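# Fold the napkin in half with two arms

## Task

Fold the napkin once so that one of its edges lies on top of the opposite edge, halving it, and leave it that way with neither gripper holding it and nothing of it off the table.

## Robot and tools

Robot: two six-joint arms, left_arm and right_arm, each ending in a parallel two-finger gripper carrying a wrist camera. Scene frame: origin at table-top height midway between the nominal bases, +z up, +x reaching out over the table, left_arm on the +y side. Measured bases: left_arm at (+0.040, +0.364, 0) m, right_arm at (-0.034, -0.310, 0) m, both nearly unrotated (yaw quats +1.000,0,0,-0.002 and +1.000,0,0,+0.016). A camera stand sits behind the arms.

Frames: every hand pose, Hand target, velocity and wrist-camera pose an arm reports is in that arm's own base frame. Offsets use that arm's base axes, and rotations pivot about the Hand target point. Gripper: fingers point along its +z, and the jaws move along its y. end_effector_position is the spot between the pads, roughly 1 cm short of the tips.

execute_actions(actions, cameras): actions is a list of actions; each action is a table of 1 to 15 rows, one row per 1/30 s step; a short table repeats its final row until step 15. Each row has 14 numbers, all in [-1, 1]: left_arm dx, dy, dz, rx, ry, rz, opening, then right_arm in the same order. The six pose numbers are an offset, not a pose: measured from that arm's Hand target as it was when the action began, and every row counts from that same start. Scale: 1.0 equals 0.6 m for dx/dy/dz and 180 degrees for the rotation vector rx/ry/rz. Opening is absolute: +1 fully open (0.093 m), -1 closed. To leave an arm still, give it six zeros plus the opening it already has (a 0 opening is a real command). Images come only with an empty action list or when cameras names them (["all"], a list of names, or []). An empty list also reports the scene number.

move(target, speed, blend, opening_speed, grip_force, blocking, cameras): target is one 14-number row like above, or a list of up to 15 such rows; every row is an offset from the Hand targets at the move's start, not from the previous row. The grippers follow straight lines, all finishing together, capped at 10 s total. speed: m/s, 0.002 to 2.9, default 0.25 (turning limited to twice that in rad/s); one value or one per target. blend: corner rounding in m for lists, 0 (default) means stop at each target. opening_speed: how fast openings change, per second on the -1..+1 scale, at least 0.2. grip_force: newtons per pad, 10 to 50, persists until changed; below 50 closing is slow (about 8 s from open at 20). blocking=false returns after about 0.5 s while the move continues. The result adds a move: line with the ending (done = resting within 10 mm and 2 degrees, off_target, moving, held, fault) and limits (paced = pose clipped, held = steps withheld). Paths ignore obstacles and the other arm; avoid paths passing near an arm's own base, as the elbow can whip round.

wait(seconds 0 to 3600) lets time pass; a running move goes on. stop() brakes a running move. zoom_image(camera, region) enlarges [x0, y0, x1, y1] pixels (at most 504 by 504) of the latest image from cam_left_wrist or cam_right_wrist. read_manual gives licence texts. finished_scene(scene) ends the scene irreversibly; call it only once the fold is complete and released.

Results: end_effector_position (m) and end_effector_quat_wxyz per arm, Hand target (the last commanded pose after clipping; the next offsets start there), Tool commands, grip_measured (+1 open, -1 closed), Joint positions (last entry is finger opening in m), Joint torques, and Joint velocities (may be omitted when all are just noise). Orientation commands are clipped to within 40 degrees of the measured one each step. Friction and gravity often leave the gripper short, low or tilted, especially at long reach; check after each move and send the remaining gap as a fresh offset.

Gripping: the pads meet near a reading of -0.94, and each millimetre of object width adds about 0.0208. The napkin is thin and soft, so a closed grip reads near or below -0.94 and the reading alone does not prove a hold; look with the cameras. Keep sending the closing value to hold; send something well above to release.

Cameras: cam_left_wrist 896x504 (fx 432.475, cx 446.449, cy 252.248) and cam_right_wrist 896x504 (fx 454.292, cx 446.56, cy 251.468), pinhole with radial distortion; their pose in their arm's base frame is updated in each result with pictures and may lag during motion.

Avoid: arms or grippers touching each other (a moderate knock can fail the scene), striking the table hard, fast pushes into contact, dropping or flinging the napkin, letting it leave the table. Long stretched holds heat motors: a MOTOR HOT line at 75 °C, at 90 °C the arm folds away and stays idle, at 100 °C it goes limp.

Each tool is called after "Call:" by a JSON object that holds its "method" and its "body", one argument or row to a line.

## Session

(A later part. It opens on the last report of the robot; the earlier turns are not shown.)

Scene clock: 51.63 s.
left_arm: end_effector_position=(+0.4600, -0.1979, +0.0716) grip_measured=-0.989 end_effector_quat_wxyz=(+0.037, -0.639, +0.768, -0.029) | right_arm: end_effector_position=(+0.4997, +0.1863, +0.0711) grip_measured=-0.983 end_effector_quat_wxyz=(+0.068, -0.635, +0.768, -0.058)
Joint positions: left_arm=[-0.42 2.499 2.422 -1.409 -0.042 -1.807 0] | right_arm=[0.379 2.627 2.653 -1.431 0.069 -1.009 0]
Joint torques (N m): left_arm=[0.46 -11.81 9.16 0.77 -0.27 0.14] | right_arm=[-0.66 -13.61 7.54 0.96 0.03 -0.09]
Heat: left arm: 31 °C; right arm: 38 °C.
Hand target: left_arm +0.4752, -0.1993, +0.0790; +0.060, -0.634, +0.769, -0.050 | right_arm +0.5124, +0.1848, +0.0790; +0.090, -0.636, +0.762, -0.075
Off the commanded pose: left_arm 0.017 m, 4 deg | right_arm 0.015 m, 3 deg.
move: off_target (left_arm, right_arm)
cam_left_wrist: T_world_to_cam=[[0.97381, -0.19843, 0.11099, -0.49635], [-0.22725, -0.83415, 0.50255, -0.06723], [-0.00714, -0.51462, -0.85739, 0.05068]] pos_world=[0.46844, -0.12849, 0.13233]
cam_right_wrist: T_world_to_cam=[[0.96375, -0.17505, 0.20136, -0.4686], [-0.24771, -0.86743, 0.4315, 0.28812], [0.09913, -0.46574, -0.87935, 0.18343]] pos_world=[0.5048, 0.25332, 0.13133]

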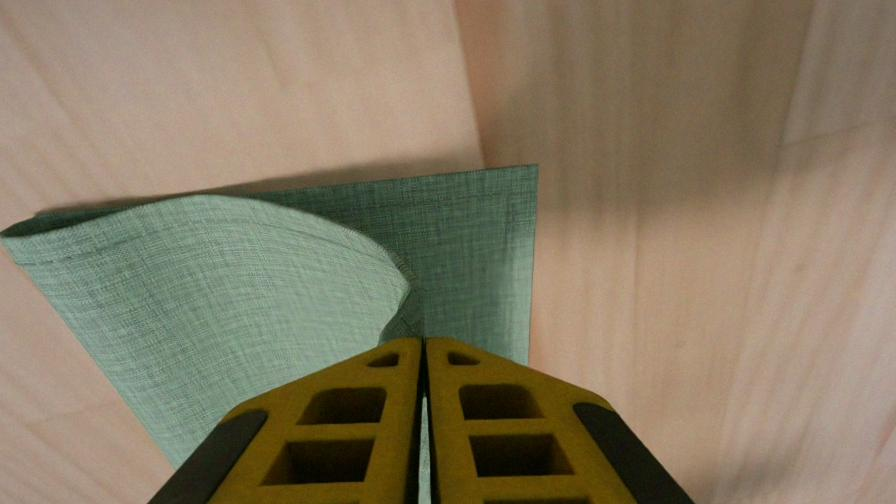

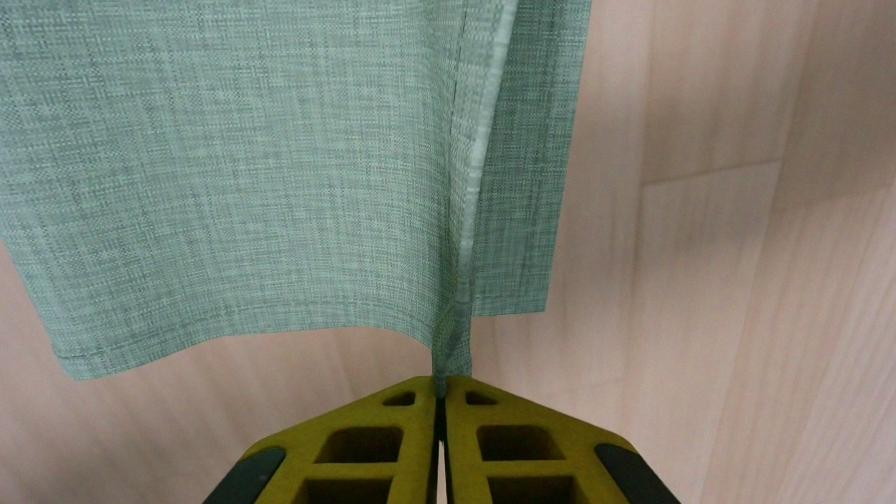

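Call:
{"method": "move", "body": {
  "target": [0.0402,-0.001,-0.0483,0,0,0,-1,0.0312,-0.0258,-0.0483,0,0,0,-1],
  "speed": 0.1,
  "cameras": ["all"]
}}

Scene clock: 56.70 s.
left_arm: end_effector_position=(+0.4933, -0.2065, +0.0478) grip_measured=-0.990 end_effector_quat_wxyz=(+0.050, -0.636, +0.769, -0.052) | right_arm: end_effector_position=(+0.5173, +0.1700, +0.0402) grip_measured=-0.983 end_effector_quat_wxyz=(+0.065, -0.635, +0.768, -0.061)
Joint positions: left_arm=[-0.41 2.666 2.639 -1.405 -0.042 -1.789 0] | right_arm=[0.339 2.691 2.653 -1.368 0.069 -1.049 0]
Joint torques (N m): left_arm=[0.64 -11.81 9.22 0.39 -0.23 0.14] | right_arm=[-0.46 -14 8.51 0.92 -0.06 -0.08]
Heat: left arm: 32 °C; right arm: 41 °C.
Hand target: left_arm +0.4993, -0.1999, +0.0501; +0.060, -0.634, +0.769, -0.050 | right_arm +0.5311, +0.1693, +0.0501; +0.090, -0.636, +0.762, -0.075
Off the commanded pose: left_arm 0.009 m, 1 deg | right_arm 0.017 m, 3 deg.
move: off_target (right_arm)
cam_left_wrist: T_world_to_cam=[[0.96556, -0.20311, 0.16264, -0.52721], [-0.25836, -0.82253, 0.50665, -0.03727], [0.03087, -0.53122, -0.84667, 0.00339]] pos_world=[0.49932, -0.13594, 0.10749]
cam_right_wrist: T_world_to_cam=[[0.96398, -0.17412, 0.20106, -0.48249], [-0.24752, -0.86393, 0.43858, 0.29077], [0.09733, -0.47255, -0.87591, 0.14882]] pos_world=[0.5226, 0.23752, 0.09984]

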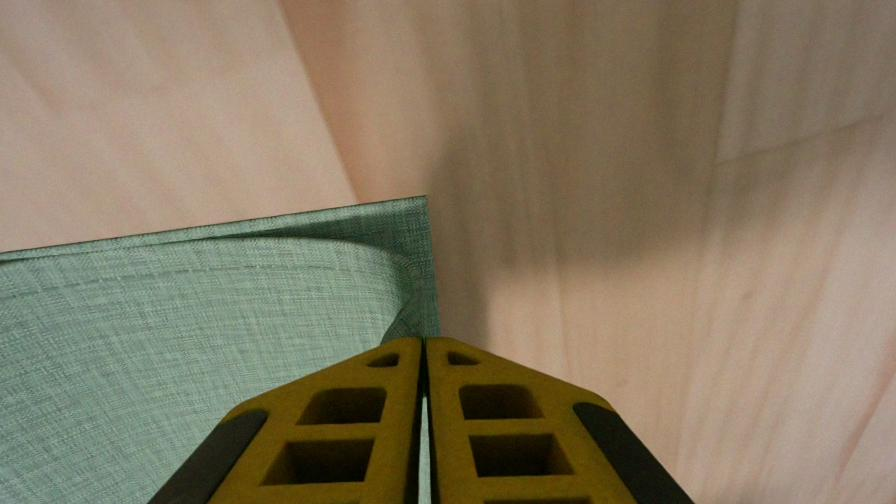

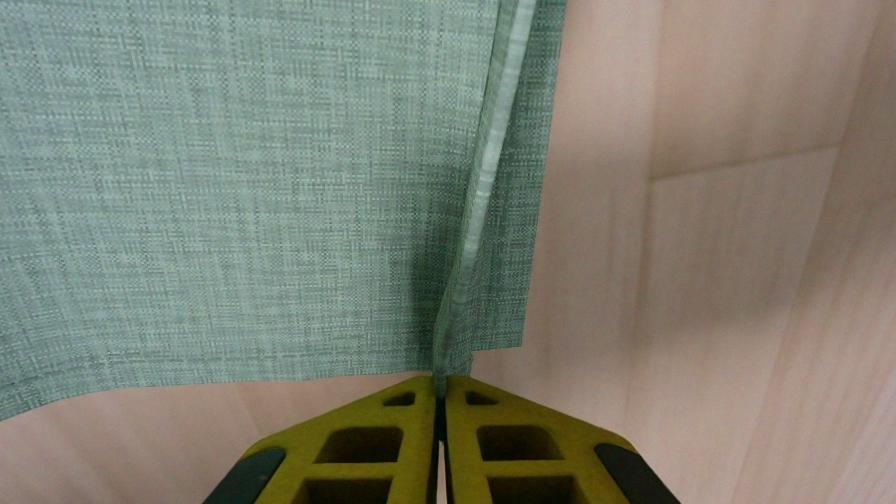

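Call:
{"method": "move", "body": {
  "target": [
    [-0.0158,0.0092,-0.0067,0,0,0,-1,0,0,0,0,0,0,-1],
    [-0.0142,0.0083,-0.0383,0,0,0,-1,0.005,-0.0017,-0.0208,0,0,0,-1]
  ],
  "speed": 0.08,
  "cameras": ["all"]
}}

Scene clock: 59.30 s.
left_arm: end_effector_position=(+0.4753, -0.1987, +0.0137) grip_measured=-0.990 end_effector_quat_wxyz=(+0.034, -0.633, +0.773, -0.021) | right_arm: end_effector_position=(+0.5260, +0.1730, +0.0419) grip_measured=-0.983 end_effector_quat_wxyz=(+0.083, -0.634, +0.766, -0.067)
Joint positions: left_arm=[-0.41 2.601 2.385 -1.287 -0.042 -1.78 0] | right_arm=[0.339 2.691 2.653 -1.33 0.069 -1.052 0]
Joint torques (N m): left_arm=[0.81 -16.21 4.29 1.09 -0.23 0.12] | right_arm=[-0.83 -13.29 5.44 1.03 -0.07 -0.08]
Heat: left arm: 34 °C; right arm: 42 °C.
Hand target: left_arm +0.4908, -0.1949, +0.0271; +0.060, -0.634, +0.769, -0.050 | right_arm +0.5341, +0.1683, +0.0376; +0.090, -0.636, +0.762, -0.075
Off the commanded pose: left_arm 0.021 m, 4 deg | right_arm 0.010 m, 1 deg.
move: off_target (left_arm)
cam_left_wrist: T_world_to_cam=[[0.97193, -0.21573, 0.09383, -0.50728], [-0.23343, -0.83489, 0.49846, -0.03243], [-0.0292, -0.50638, -0.86182, 0.01298]] pos_world=[0.48585, -0.12993, 0.07495]
cam_right_wrist: T_world_to_cam=[[0.95664, -0.17383, 0.23373, -0.48815], [-0.26039, -0.86995, 0.41879, 0.30341], [0.13053, -0.46149, -0.87749, 0.13159]] pos_world=[0.52881, 0.23983, 0.1025]

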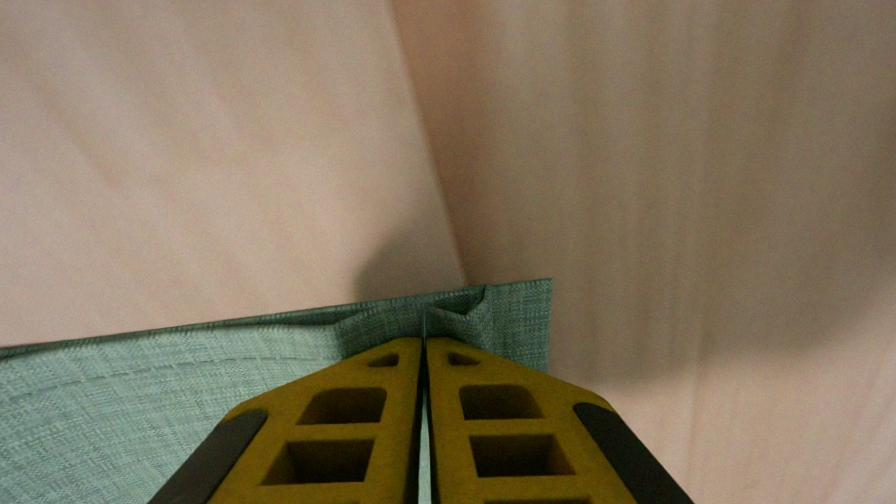

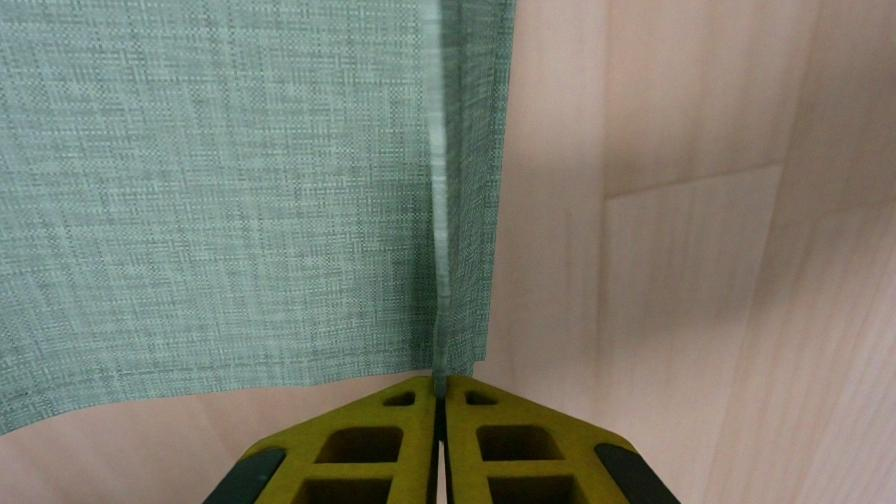

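Call:
{"method": "move", "body": {
  "target": [
    [0.0103,-0.001,0.0583,0,0,0,-1,-0.0167,-0.0017,0,0,0,0,-1],
    [0.0128,-0.001,0.0117,0,0,0,-1,-0.0217,-0.0017,-0.025,0,0,0,-1]
  ],
  "speed": 0.08,
  "cameras": ["all"]
}}

Scene clock: 63.00 s.
left_arm: end_effector_position=(+0.4874, -0.2013, +0.0239) grip_measured=-0.990 end_effector_quat_wxyz=(+0.040, -0.635, +0.771, -0.033) | right_arm: end_effector_position=(+0.5154, +0.1693, +0.0197) grip_measured=-0.983 end_effector_quat_wxyz=(+0.078, -0.638, +0.763, -0.066)
Joint positions: left_arm=[-0.405 2.655 2.527 -1.346 -0.042 -1.781 0] | right_arm=[0.339 2.581 2.354 -1.15 0.069 -1.061 0]
Joint torques (N m): left_arm=[0.83 -15.36 5.35 0.83 -0.22 0.14] | right_arm=[-0.24 -14.82 4.36 1.03 -0.06 -0.01]
Heat: left arm: 35 °C; right arm: 44 °C.
Hand target: left_arm +0.4984, -0.1955, +0.0341; +0.060, -0.634, +0.769, -0.050 | right_arm +0.5211, +0.1673, +0.0226; +0.090, -0.636, +0.762, -0.075
Off the commanded pose: left_arm 0.016 m, 3 deg | right_arm 0.007 m, 2 deg.
move: off_target (left_arm)
cam_left_wrist: T_world_to_cam=[[0.97053, -0.20851, 0.12082, -0.51904], [-0.24095, -0.83085, 0.50163, -0.03245], [-0.00421, -0.51596, -0.8566, 0.00658]] pos_world=[0.49595, -0.13179, 0.08463]
cam_right_wrist: T_world_to_cam=[[0.96016, -0.16404, 0.22625, -0.4769], [-0.24889, -0.87012, 0.42537, 0.30061], [0.12709, -0.46473, -0.87628, 0.11407]] pos_world=[0.51822, 0.23635, 0.07999]

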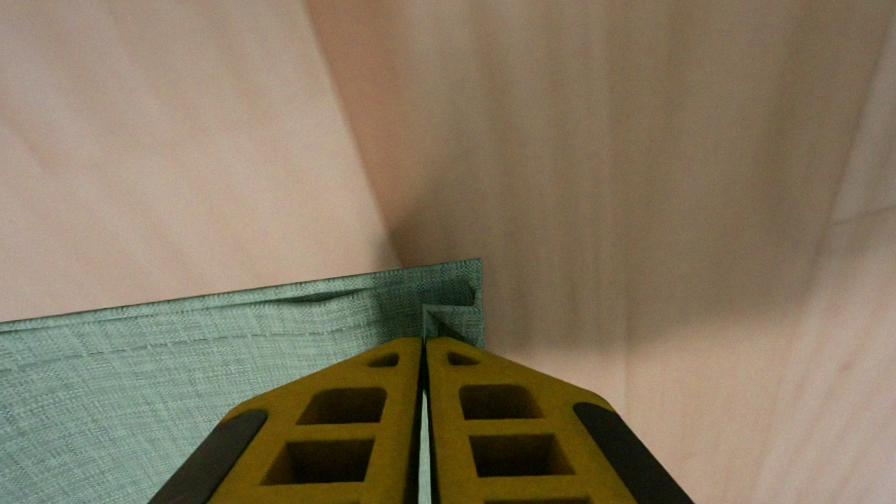

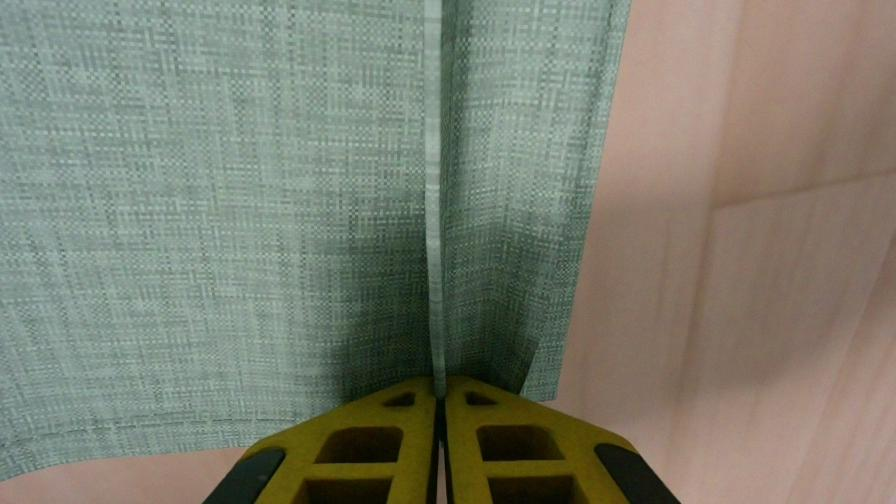

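Call:
{"method": "move", "body": {
  "target": [0,0,0,0,0,0,-0.5,0,0,0,0,0,0,-0.5],
  "opening_speed": 0.5,
  "cameras": ["all"]
}}

Scene clock: 65.70 s.
left_arm: end_effector_position=(+0.4901, -0.1954, +0.0239) grip_measured=-0.501 end_effector_quat_wxyz=(+0.041, -0.640, +0.767, -0.033) | right_arm: end_effector_position=(+0.5245, +0.1676, +0.0223) grip_measured=-0.503 end_effector_quat_wxyz=(+0.093, -0.634, +0.764, -0.076)
Joint positions: left_arm=[-0.393 2.655 2.527 -1.345 -0.042 -1.781 0.021] | right_arm=[0.333 2.579 2.354 -1.116 0.076 -1.061 0.021]
Joint torques (N m): left_arm=[0.54 -15.35 5.35 0.82 -0.22 0.13] | right_arm=[-0.25 -14.83 4.31 0.75 -0.05 -0.01]
Heat: left arm: 36 °C; right arm: 45 °C.
Hand target: left_arm +0.4984, -0.1955, +0.0341; +0.060, -0.634, +0.769, -0.050 | right_arm +0.5211, +0.1673, +0.0226; +0.090, -0.636, +0.762, -0.075
Off the commanded pose: left_arm 0.013 m, 3 deg | right_arm 0.003 m, 1 deg.
move: done
cam_left_wrist: T_world_to_cam=[[0.97284, -0.19656, 0.12229, -0.51935], [-0.23147, -0.83341, 0.50185, -0.03207], [0.00327, -0.51652, -0.85627, 0.00587]] pos_world=[0.4978, -0.12578, 0.08463]
cam_right_wrist: T_world_to_cam=[[0.95016, -0.17259, 0.25962, -0.48061], [-0.27065, -0.86999, 0.41216, 0.31195], [0.15473, -0.46188, -0.87334, 0.09934]] pos_world=[0.52571, 0.23433, 0.08296]

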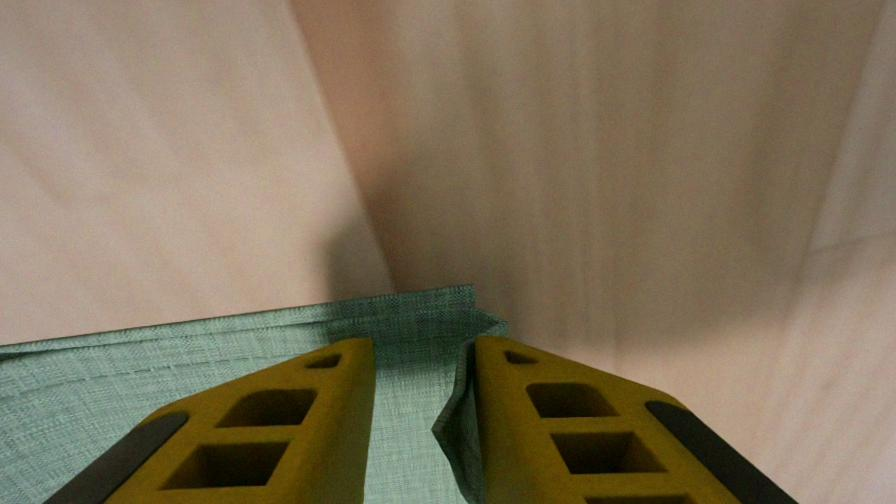

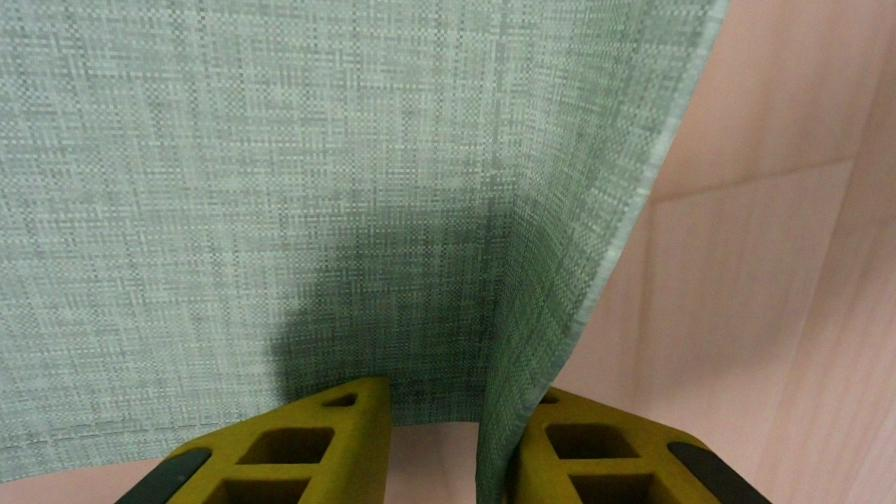

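Call:
{"method": "move", "body": {
  "target": [0.0,0,0.1,0,0,0,-0.5,-0.005,0,0.1,0,0,0,-0.5],
  "speed": 0.1,
  "cameras": ["all"]
}}

Scene clock: 68.07 s.
left_arm: end_effector_position=(+0.4958, -0.1978, +0.0899) grip_measured=-0.501 end_effector_quat_wxyz=(+0.061, -0.638, +0.764, -0.072) | right_arm: end_effector_position=(+0.5186, +0.1656, +0.0777) grip_measured=-0.503 end_effector_quat_wxyz=(+0.090, -0.634, +0.764, -0.075)
Joint positions: left_arm=[-0.393 2.678 2.83 -1.538 -0.042 -1.78 0.021] | right_arm=[0.333 2.613 2.642 -1.379 0.076 -1.061 0.021]
Joint velocities: left_arm=[within noise] | right_arm=[0.027 -0.012 -0.002 -0.154 0.022 0.037 0.001]
Joint torques (N m): left_arm=[0.55 -12.16 8.64 0.49 -0.22 0.15] | right_arm=[-0.08 -13.14 8.66 0.49 -0.05 0]
Heat: left arm: 37 °C; right arm: 46 °C.
Hand target: left_arm +0.4984, -0.1955, +0.0941; +0.060, -0.634, +0.769, -0.050 | right_arm +0.5181, +0.1673, +0.0826; +0.090, -0.636, +0.762, -0.075
Off the commanded pose: left_arm 0.005 m, 3 deg | right_arm 0.005 m, 0 deg.
elbow stopped short (left arm): the move would have taken joint 3 (elbow) straighter than the controller allows.
move: off_target (left_arm)
cam_left_wrist: T_world_to_cam=[[0.95924, -0.19252, 0.20686, -0.53345], [-0.27355, -0.81625, 0.50883, -0.04215], [0.07089, -0.54468, -0.83564, 0.02006]] pos_world=[0.49875, -0.12618, 0.14856]
cam_right_wrist: T_world_to_cam=[[0.952, -0.17198, 0.25321, -0.49025], [-0.26769, -0.86894, 0.41628, 0.28372], [0.14843, -0.46408, -0.87327, 0.15129]] pos_world=[0.52021, 0.23243, 0.13815]

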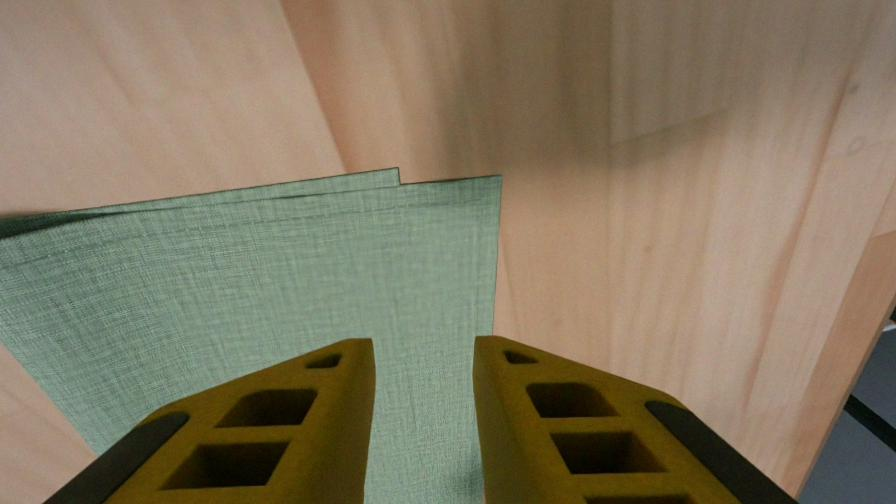

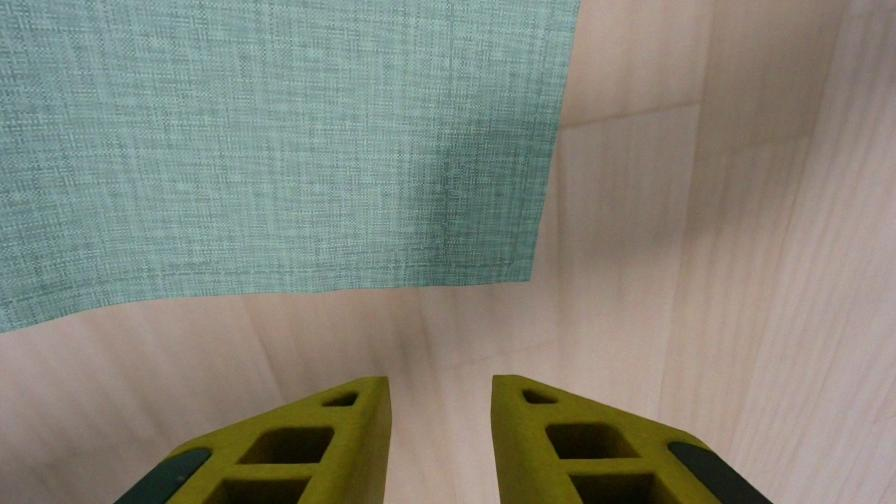

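Call:
{"method": "move", "body": {
  "target": [-0.0973,0.0508,0.1765,0.1248,-0.0861,-0.4699,-0.4,-0.0885,-0.0038,0.1957,0.1436,-0.0679,-0.4756,-0.4],
  "speed": 0.35,
  "cameras": ["all"]
}}

Scene clock: 74.37 s.
left_arm: end_effector_position=(+0.4356, -0.1616, +0.1721) grip_measured=-0.401 end_effector_quat_wxyz=(+0.172, +0.072, +0.982, +0.002) | right_arm: end_effector_position=(+0.4669, +0.1684, +0.1706) grip_measured=-0.403 end_effector_quat_wxyz=(+0.190, +0.076, +0.979, -0.025)
Joint positions: left_arm=[-0.396 2.041 2.008 -1.21 -0.112 -0.23 0.026] | right_arm=[0.422 2.219 2.273 -1.308 0.223 0.54 0.026]
Joint torques (N m): left_arm=[0.49 -15.27 5.86 1.58 0.11 0.13] | right_arm=[0.17 -15.05 9.17 0.67 0.21 0.25]
Heat: left arm: 39 °C; right arm: 48 °C.
Hand target: left_arm +0.4401, -0.1650, +0.2000; +0.216, +0.076, +0.973, -0.017 | right_arm +0.4650, +0.1650, +0.2000; +0.216, +0.089, +0.972, -0.020
Off the commanded pose: left_arm 0.028 m, 6 deg | right_arm 0.030 m, 3 deg.
move: off_target (left_arm, right_arm)
cam_left_wrist: T_world_to_cam=[[-0.16381, -0.98633, -0.01768, -0.08614], [-0.96571, 0.15668, 0.20699, 0.43977], [-0.20139, 0.05099, -0.97818, 0.35217]] pos_world=[0.48151, -0.17183, 0.25193]
cam_right_wrist: T_world_to_cam=[[-0.15572, -0.98658, 0.04914, 0.22516], [-0.98198, 0.16, 0.10053, 0.44773], [-0.10704, -0.0326, -0.99372, 0.30868]] pos_world=[0.50777, 0.16056, 0.25067]

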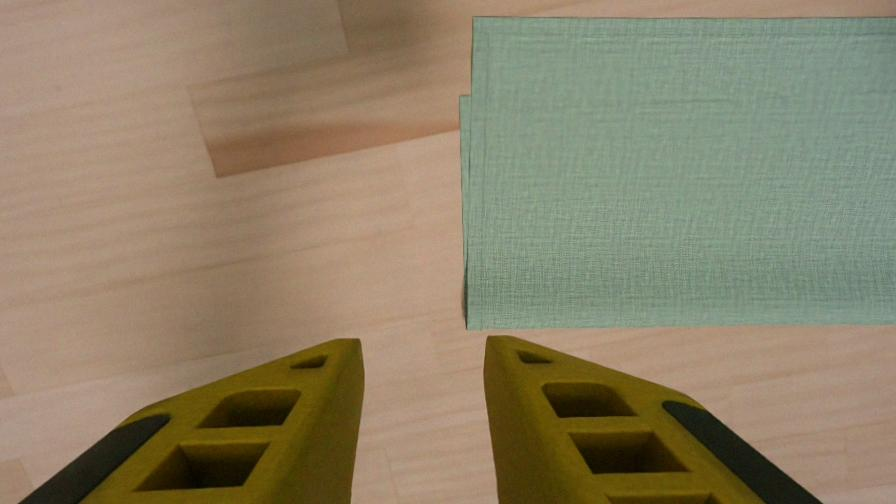

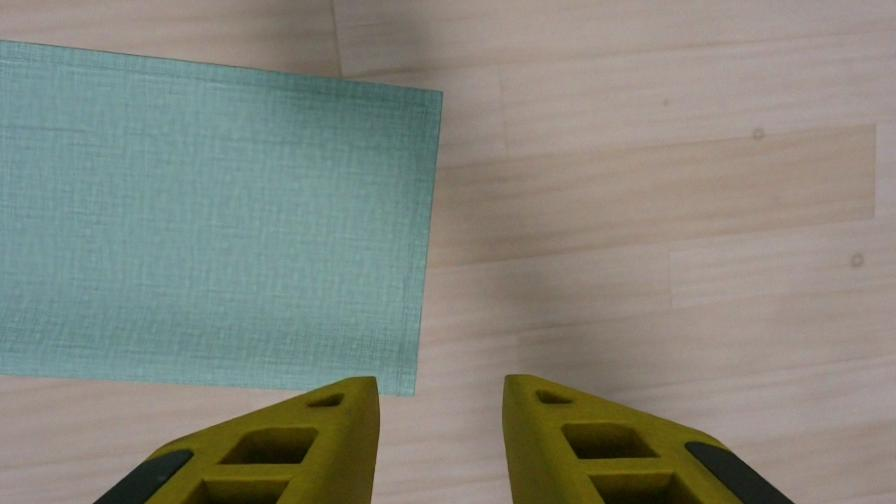

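Call:
{"method": "move", "body": {
  "target": [0.1552,-0.0612,-0.2,0,0.03,0,-0.4,0.1708,-0.0117,-0.2,0,0.03,0,-0.4],
  "speed": 0.2,
  "cameras": ["all"]
}}

Scene clock: 78.57 s.
left_arm: end_effector_position=(+0.5303, -0.1990, +0.0747) grip_measured=-0.401 end_effector_quat_wxyz=(+0.166, +0.069, +0.984, -0.015) | right_arm: end_effector_position=(+0.5636, +0.1588, +0.0679) grip_measured=-0.403 end_effector_quat_wxyz=(+0.193, +0.090, +0.977, -0.017)
Joint positions: left_arm=[-0.38 2.557 2.494 -1.181 -0.072 -0.229 0.026] | right_arm=[0.328 2.754 2.837 -1.308 0.187 0.479 0.026]
Joint torques (N m): left_arm=[0.51 -12 9.87 0.88 0.13 0.12] | right_arm=[-0.47 -14.72 8.73 0.9 -0.08 -0.1]
Heat: left arm: 40 °C; right arm: 48 °C.
Hand target: left_arm +0.5332, -0.2017, +0.0800; +0.170, +0.075, +0.982, -0.020 | right_arm +0.5675, +0.1580, +0.0800; +0.170, +0.088, +0.981, -0.024
Off the commanded pose: left_arm 0.007 m, 1 deg | right_arm 0.013 m, 3 deg.
elbow stopped short (right arm): the move would have taken joint 3 (elbow) straighter than the controller allows.
move: off_target (right_arm)
cam_left_wrist: T_world_to_cam=[[-0.16283, -0.98648, 0.01857, -0.11245], [-0.96286, 0.16299, 0.21527, 0.55627], [-0.21539, 0.01717, -0.97638, 0.27847]] pos_world=[0.57727, -0.20638, 0.15423]
cam_right_wrist: T_world_to_cam=[[-0.18052, -0.98319, 0.02746, 0.25059], [-0.9787, 0.18234, 0.09434, 0.54966], [-0.09776, -0.00985, -0.99516, 0.20796]] pos_world=[0.60352, 0.14821, 0.14821]

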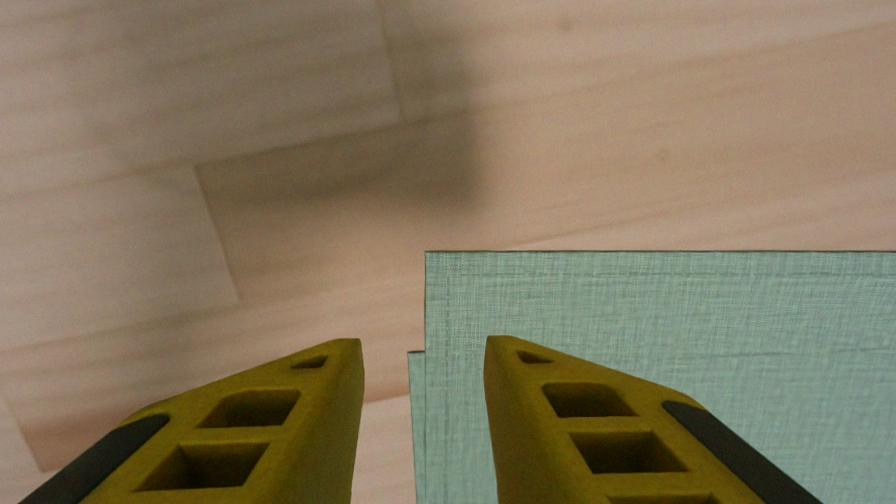

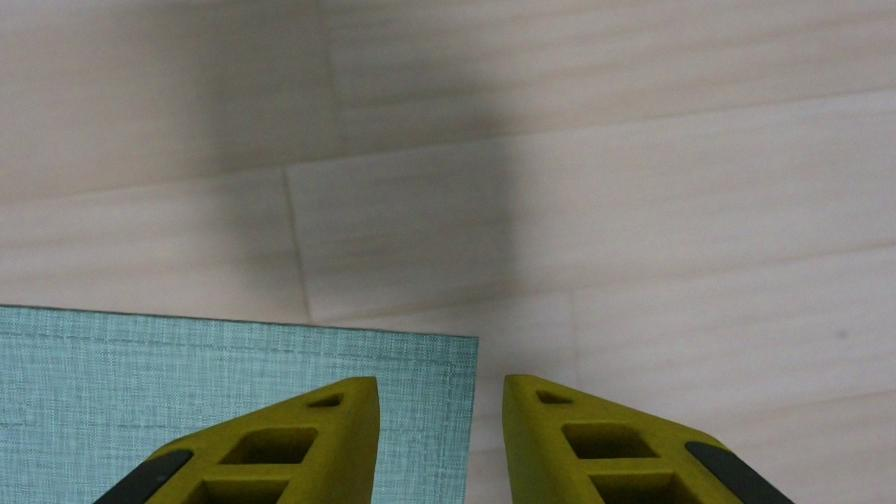

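Call:
{"method": "move", "body": {
  "target": [-0.0003,-0.0105,-0.0667,0,0,0,-0.4,-0.0125,0.0,-0.0667,0,0,0,-0.4],
  "speed": 0.1,
  "cameras": ["all"]
}}

Scene clock: 81.03 s.
left_arm: end_effector_position=(+0.5270, -0.1976, +0.0366) grip_measured=-0.401 end_effector_quat_wxyz=(+0.151, +0.070, +0.986, -0.010) | right_arm: end_effector_position=(+0.5551, +0.1559, +0.0371) grip_measured=-0.403 end_effector_quat_wxyz=(+0.160, +0.087, +0.983, -0.032)
Joint positions: left_arm=[-0.38 2.557 2.352 -1.07 -0.072 -0.229 0.026] | right_arm=[0.328 2.783 2.791 -1.308 0.187 0.479 0.026]
Joint torques (N m): left_arm=[-0.61 -13.5 6.15 1.5 0.09 0.01] | right_arm=[-0.08 -14.46 6.28 1.05 -0.06 0.11]
Heat: left arm: 41 °C; right arm: 49 °C.
Hand target: left_arm +0.5330, -0.2080, +0.0400; +0.170, +0.075, +0.982, -0.020 | right_arm +0.5600, +0.1580, +0.0400; +0.170, +0.088, +0.981, -0.024
Off the commanded pose: left_arm 0.013 m, 3 deg | right_arm 0.006 m, 2 deg.
move: off_target (left_arm)
cam_left_wrist: T_world_to_cam=[[-0.16232, -0.98667, 0.01159, -0.11107], [-0.95598, 0.16016, 0.24586, 0.55576], [-0.24444, 0.02883, -0.96924, 0.25782]] pos_world=[0.57629, -0.20603, 0.11454]
cam_right_wrist: T_world_to_cam=[[-0.1772, -0.9821, 0.06391, 0.24377], [-0.96969, 0.18532, 0.15921, 0.53692], [-0.16821, -0.03376, -0.98517, 0.21885]] pos_world=[0.60066, 0.14729, 0.11455]

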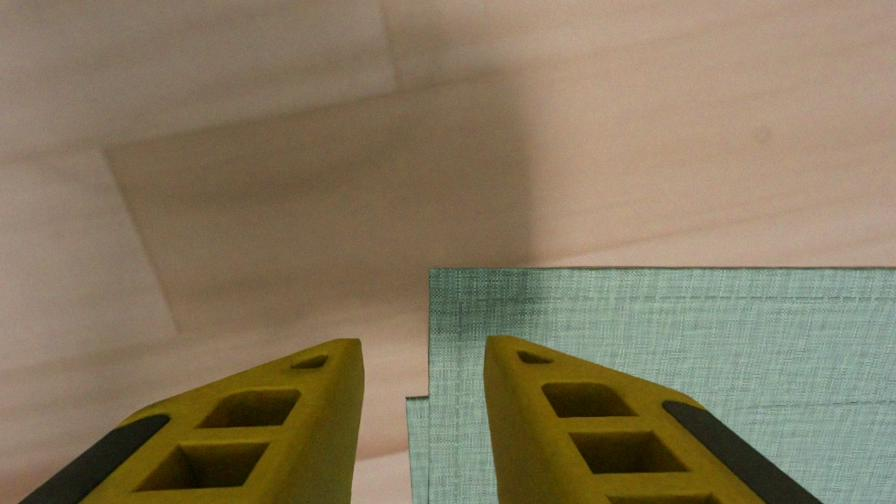

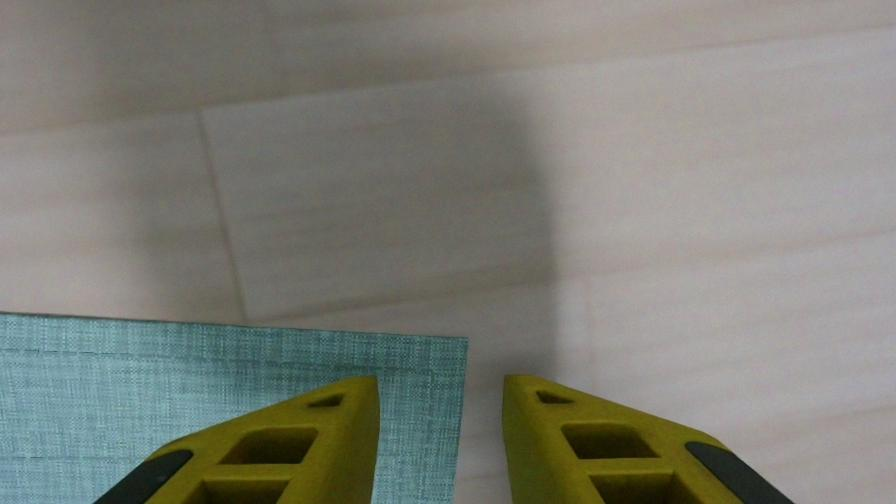

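Call:
{"method": "move", "body": {
  "target": [-0.0033,-0.0133,-0.0717,0,0,0,-0.4,-0.0033,0.005,-0.07,0,0,0,-0.4],
  "speed": 0.08,
  "cameras": ["all"]
}}

Scene clock: 83.17 s.
left_arm: end_effector_position=(+0.5249, -0.2034, +0.0136) grip_measured=-0.401 end_effector_quat_wxyz=(+0.155, +0.077, +0.985, -0.009) | right_arm: end_effector_position=(+0.5523, +0.1564, +0.0206) grip_measured=-0.403 end_effector_quat_wxyz=(+0.168, +0.084, +0.982, -0.033)
Joint positions: left_arm=[-0.393 2.551 2.247 -0.966 -0.077 -0.226 0.026] | right_arm=[0.333 2.659 2.475 -1.101 0.194 0.476 0.026]
Joint torques (N m): left_arm=[-0.91 -11.48 3.36 2.06 0.02 -0.1] | right_arm=[0.24 -11.55 3.34 1.59 -0.03 0.18]
Heat: left arm: 41 °C; right arm: 49 °C.
Hand target: left_arm +0.5310, -0.2160, -0.0030; +0.170, +0.075, +0.982, -0.020 | right_arm +0.5580, +0.1610, -0.0020; +0.170, +0.088, +0.981, -0.024
Off the commanded pose: left_arm 0.022 m, 2 deg | right_arm 0.024 m, 1 deg.
move: off_target (left_arm, right_arm)
cam_left_wrist: T_world_to_cam=[[-0.17607, -0.98435, 0.00779, -0.10908], [-0.95548, 0.1728, 0.23916, 0.56277], [-0.23676, 0.03466, -0.97095, 0.23245]] pos_world=[0.57355, -0.21268, 0.09196]
cam_right_wrist: T_world_to_cam=[[-0.17302, -0.98284, 0.064, 0.24254], [-0.97318, 0.1806, 0.14249, 0.53975], [-0.1516, -0.03763, -0.98772, 0.19354]] pos_world=[0.59658, 0.14818, 0.09873]

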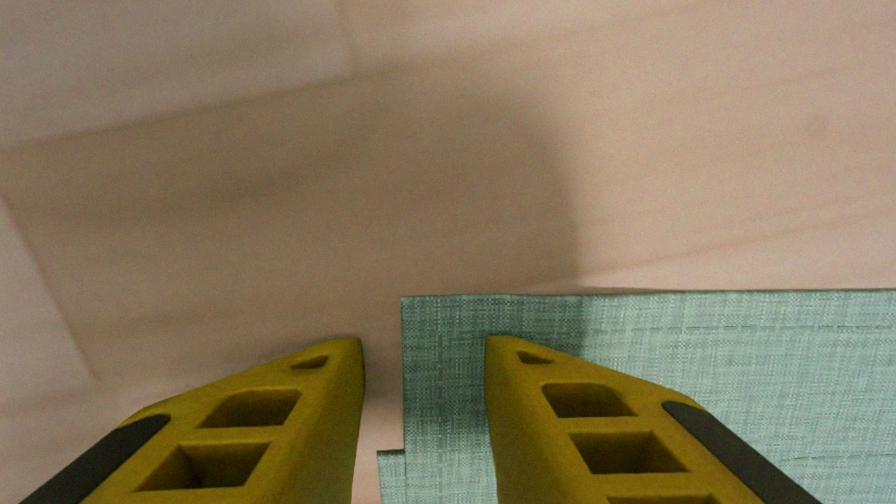

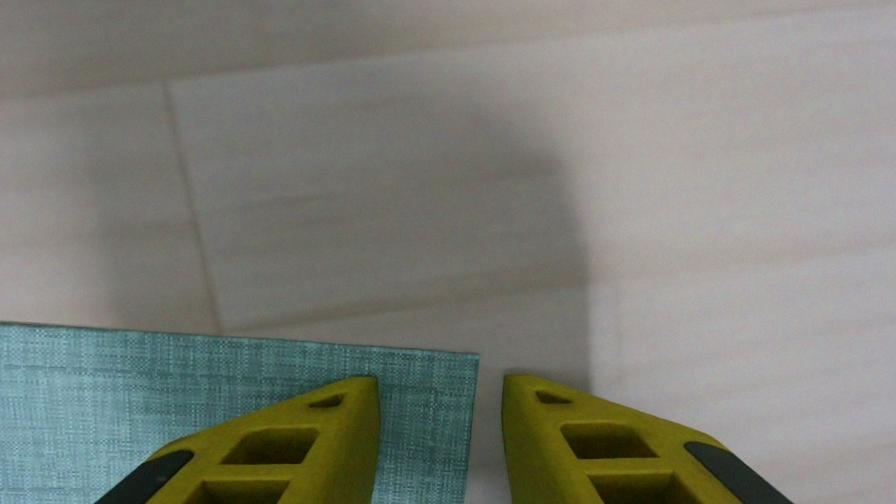

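Call:
{"method": "move", "body": {
  "target": [
    [0,0,0,0,0,0,-0.4,0.0,0.0,0.07,0.02,0,0,-0.4],
    [0,0,0,0,0,0,-0.4,0.0,0.0,-0.005,0.02,0,0,-0.4]
  ],
  "speed": 0.08,
  "cameras": ["cam_right_wrist"]
}}

Scene clock: 86.13 s.
left_arm: end_effector_position=(+0.5249, -0.2034, +0.0136) grip_measured=-0.401 end_effector_quat_wxyz=(+0.155, +0.077, +0.985, -0.009) | right_arm: end_effector_position=(+0.5525, +0.1611, +0.0201) grip_measured=-0.403 end_effector_quat_wxyz=(+0.169, +0.088, +0.982, -0.001)
Joint positions: left_arm=[-0.393 2.551 2.247 -0.966 -0.077 -0.226 0.026] | right_arm=[0.323 2.618 2.392 -1.032 0.136 0.48 0.026]
Joint torques (N m): left_arm=[-0.92 -11.48 3.34 2.06 0.02 -0.1] | right_arm=[-0.65 -11.14 3.29 1.61 -0.1 0.18]
Heat: left arm: 42 °C; right arm: 50 °C.
Hand target: left_arm +0.5310, -0.2160, -0.0030; +0.170, +0.075, +0.982, -0.020 | right_arm +0.5580, +0.1610, -0.0050; +0.167, +0.093, +0.982, +0.007
Off the commanded pose: left_arm 0.022 m, 2 deg | right_arm 0.026 m, 1 deg.
move: off_target (right_arm)
cam_right_wrist: T_world_to_cam=[[-0.16967, -0.9855, 0.00041, 0.24708], [-0.97504, 0.16793, 0.14527, 0.54211], [-0.14323, 0.02425, -0.98939, 0.17874]] pos_world=[0.5961, 0.14813, 0.09799]

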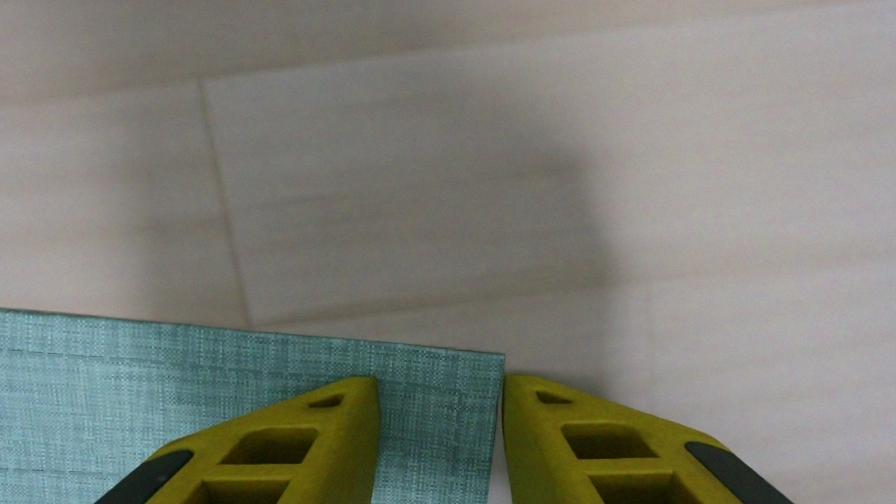

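Call:
{"method": "move", "body": {
  "target": [
    [0,0,0,0,0,0,-0.4,0.0,-0.0075,0.075,0,0,0,-0.4],
    [0,0,0,0,0,0,-0.4,0.0,-0.0067,0.0,0,0,0,-0.4]
  ],
  "speed": 0.08,
  "cameras": ["cam_right_wrist"]
}}

Scene clock: 88.90 s.
left_arm: end_effector_position=(+0.5249, -0.2034, +0.0136) grip_measured=-0.401 end_effector_quat_wxyz=(+0.155, +0.077, +0.985, -0.009) | right_arm: end_effector_position=(+0.5529, +0.1552, +0.0194) grip_measured=-0.403 end_effector_quat_wxyz=(+0.169, +0.093, +0.981, +0.000)
Joint positions: left_arm=[-0.393 2.551 2.247 -0.966 -0.077 -0.226 0.026] | right_arm=[0.313 2.609 2.372 -1.021 0.133 0.48 0.026]
Joint torques (N m): left_arm=[-0.91 -11.48 3.34 2.06 0.02 -0.1] | right_arm=[-0.75 -11.08 3.3 1.62 -0.11 0.11]
Heat: left arm: 42 °C; right arm: 50 °C.
Hand target: left_arm +0.5310, -0.2160, -0.0030; +0.170, +0.075, +0.982, -0.020 | right_arm +0.5580, +0.1570, -0.0050; +0.167, +0.093, +0.982, +0.007
Off the commanded pose: left_arm 0.022 m, 2 deg | right_arm 0.025 m, 1 deg.
move: off_target (right_arm)
cam_right_wrist: T_world_to_cam=[[-0.17933, -0.98379, -0.00215, 0.24662], [-0.97321, 0.17708, 0.14666, 0.54113], [-0.1439, 0.0284, -0.98918, 0.17804]] pos_world=[0.59648, 0.14174, 0.09728]

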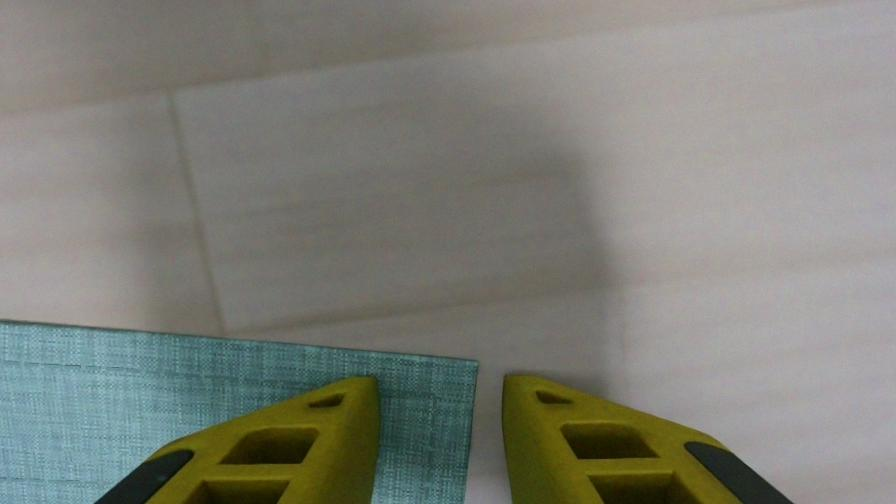

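Call:
{"method": "move", "body": {
  "target": [0,0,0,0,0,0,-1,0,0,0,0,0,0,-1],
  "opening_speed": 0.4,
  "cameras": ["all"]
}}

Scene clock: 91.10 s.
left_arm: end_effector_position=(+0.5274, -0.2124, +0.0144) grip_measured=-0.990 end_effector_quat_wxyz=(+0.166, +0.081, +0.983, -0.013) | right_arm: end_effector_position=(+0.5575, +0.1608, +0.0203) grip_measured=-0.982 end_effector_quat_wxyz=(+0.180, +0.087, +0.980, +0.005)
Joint positions: left_arm=[-0.407 2.551 2.243 -0.937 -0.08 -0.229 0] | right_arm=[0.319 2.609 2.368 -0.991 0.131 0.473 0]
Joint torques (N m): left_arm=[-0.47 -11.51 3.74 1.8 0.02 -0.07] | right_arm=[-0.75 -11.08 3.79 1.36 -0.11 0.11]
Heat: left arm: 42 °C; right arm: 50 °C.
Hand target: left_arm +0.5310, -0.2160, -0.0030; +0.170, +0.075, +0.982, -0.020 | right_arm +0.5580, +0.1570, -0.0050; +0.167, +0.093, +0.982, +0.007
Off the commanded pose: left_arm 0.018 m, 1 deg | right_arm 0.026 m, 2 deg.
move: done
cam_left_wrist: T_world_to_cam=[[-0.18608, -0.98247, 0.01118, -0.11192], [-0.95906, 0.18409, 0.21521, 0.57114], [-0.21349, 0.02932, -0.9765, 0.22067]] pos_world=[0.57405, -0.22157, 0.09383]
cam_right_wrist: T_world_to_cam=[[-0.16549, -0.98613, -0.0131, 0.24568], [-0.97883, 0.16261, 0.12427, 0.55049], [-0.12042, 0.03339, -0.99216, 0.16553]] pos_world=[0.59943, 0.14723, 0.09904]

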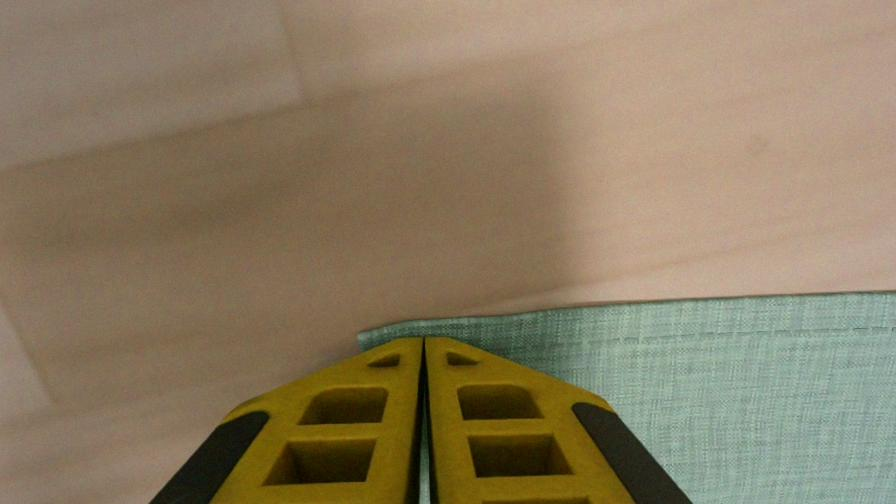

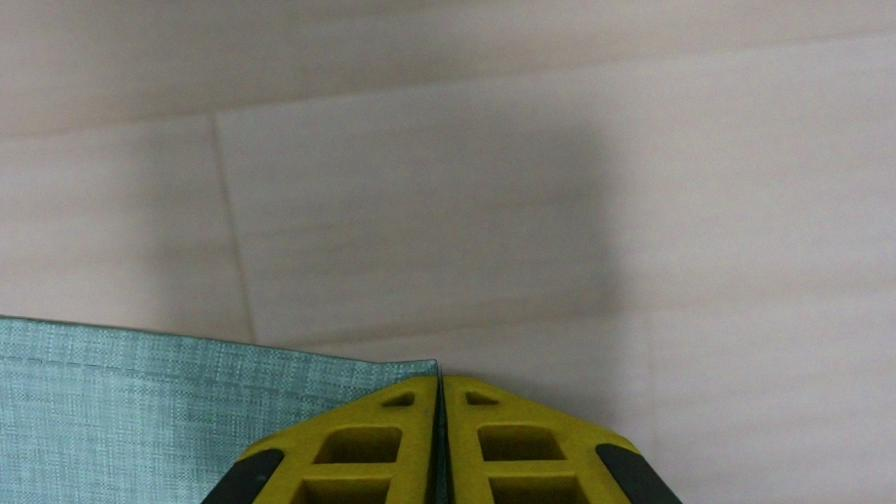

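Call:
{"method": "move", "body": {
  "target": [0,0,0.1,0,0,0,-1,0,0,0.1,0,0,0,-1],
  "speed": 0.1,
  "cameras": ["all"]
}}

Scene clock: 93.53 s.
left_arm: end_effector_position=(+0.5269, -0.2136, +0.0494) grip_measured=-0.990 end_effector_quat_wxyz=(+0.163, +0.082, +0.983, -0.016) | right_arm: end_effector_position=(+0.5567, +0.1609, +0.0496) grip_measured=-0.983 end_effector_quat_wxyz=(+0.168, +0.086, +0.982, +0.004)
Joint positions: left_arm=[-0.407 2.56 2.401 -1.09 -0.072 -0.229 0] | right_arm=[0.317 2.685 2.641 -1.212 0.124 0.473 0]
Joint torques (N m): left_arm=[-0.47 -12.33 10.14 0.86 0.02 -0.07] | right_arm=[-0.77 -13.63 9.07 0.67 -0.09 0.1]
Heat: left arm: 43 °C; right arm: 50 °C.
Hand target: left_arm +0.5310, -0.2160, +0.0570; +0.170, +0.075, +0.982, -0.020 | right_arm +0.5580, +0.1570, +0.0550; +0.167, +0.093, +0.982, +0.007
Off the commanded pose: left_arm 0.009 m, 1 deg | right_arm 0.007 m, 1 deg.
move: done
cam_left_wrist: T_world_to_cam=[[-0.18832, -0.98196, 0.01723, -0.11253], [-0.95707, 0.18743, 0.22109, 0.56278], [-0.22033, 0.02515, -0.9751, 0.25751]] pos_world=[0.57417, -0.22246, 0.12861]
cam_right_wrist: T_world_to_cam=[[-0.16482, -0.98629, -0.00812, 0.24544], [-0.97549, 0.16179, 0.14911, 0.54306], [-0.14575, 0.0325, -0.98879, 0.20859]] pos_world=[0.60061, 0.14743, 0.12727]

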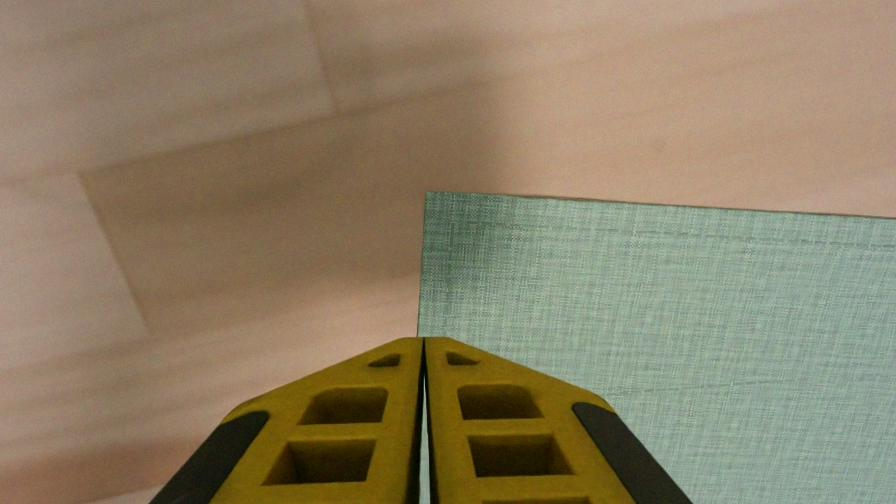

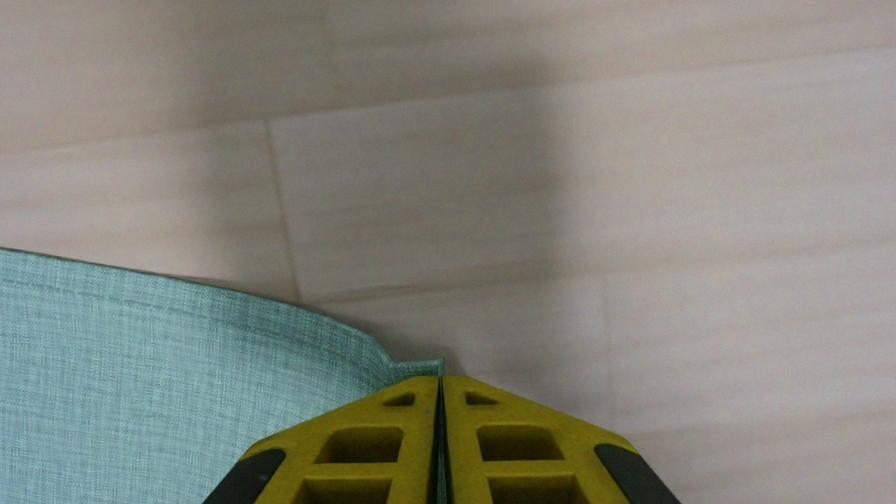

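Call:
{"method": "zoom_image", "body": {
  "camera": "cam_left_wrist",
  "region": [330, 150, 760, 450]
}}

Scaled by 1.172 from the camera's image (finer frame: 1280x720).

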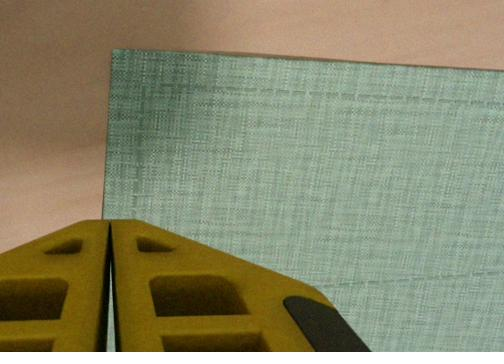

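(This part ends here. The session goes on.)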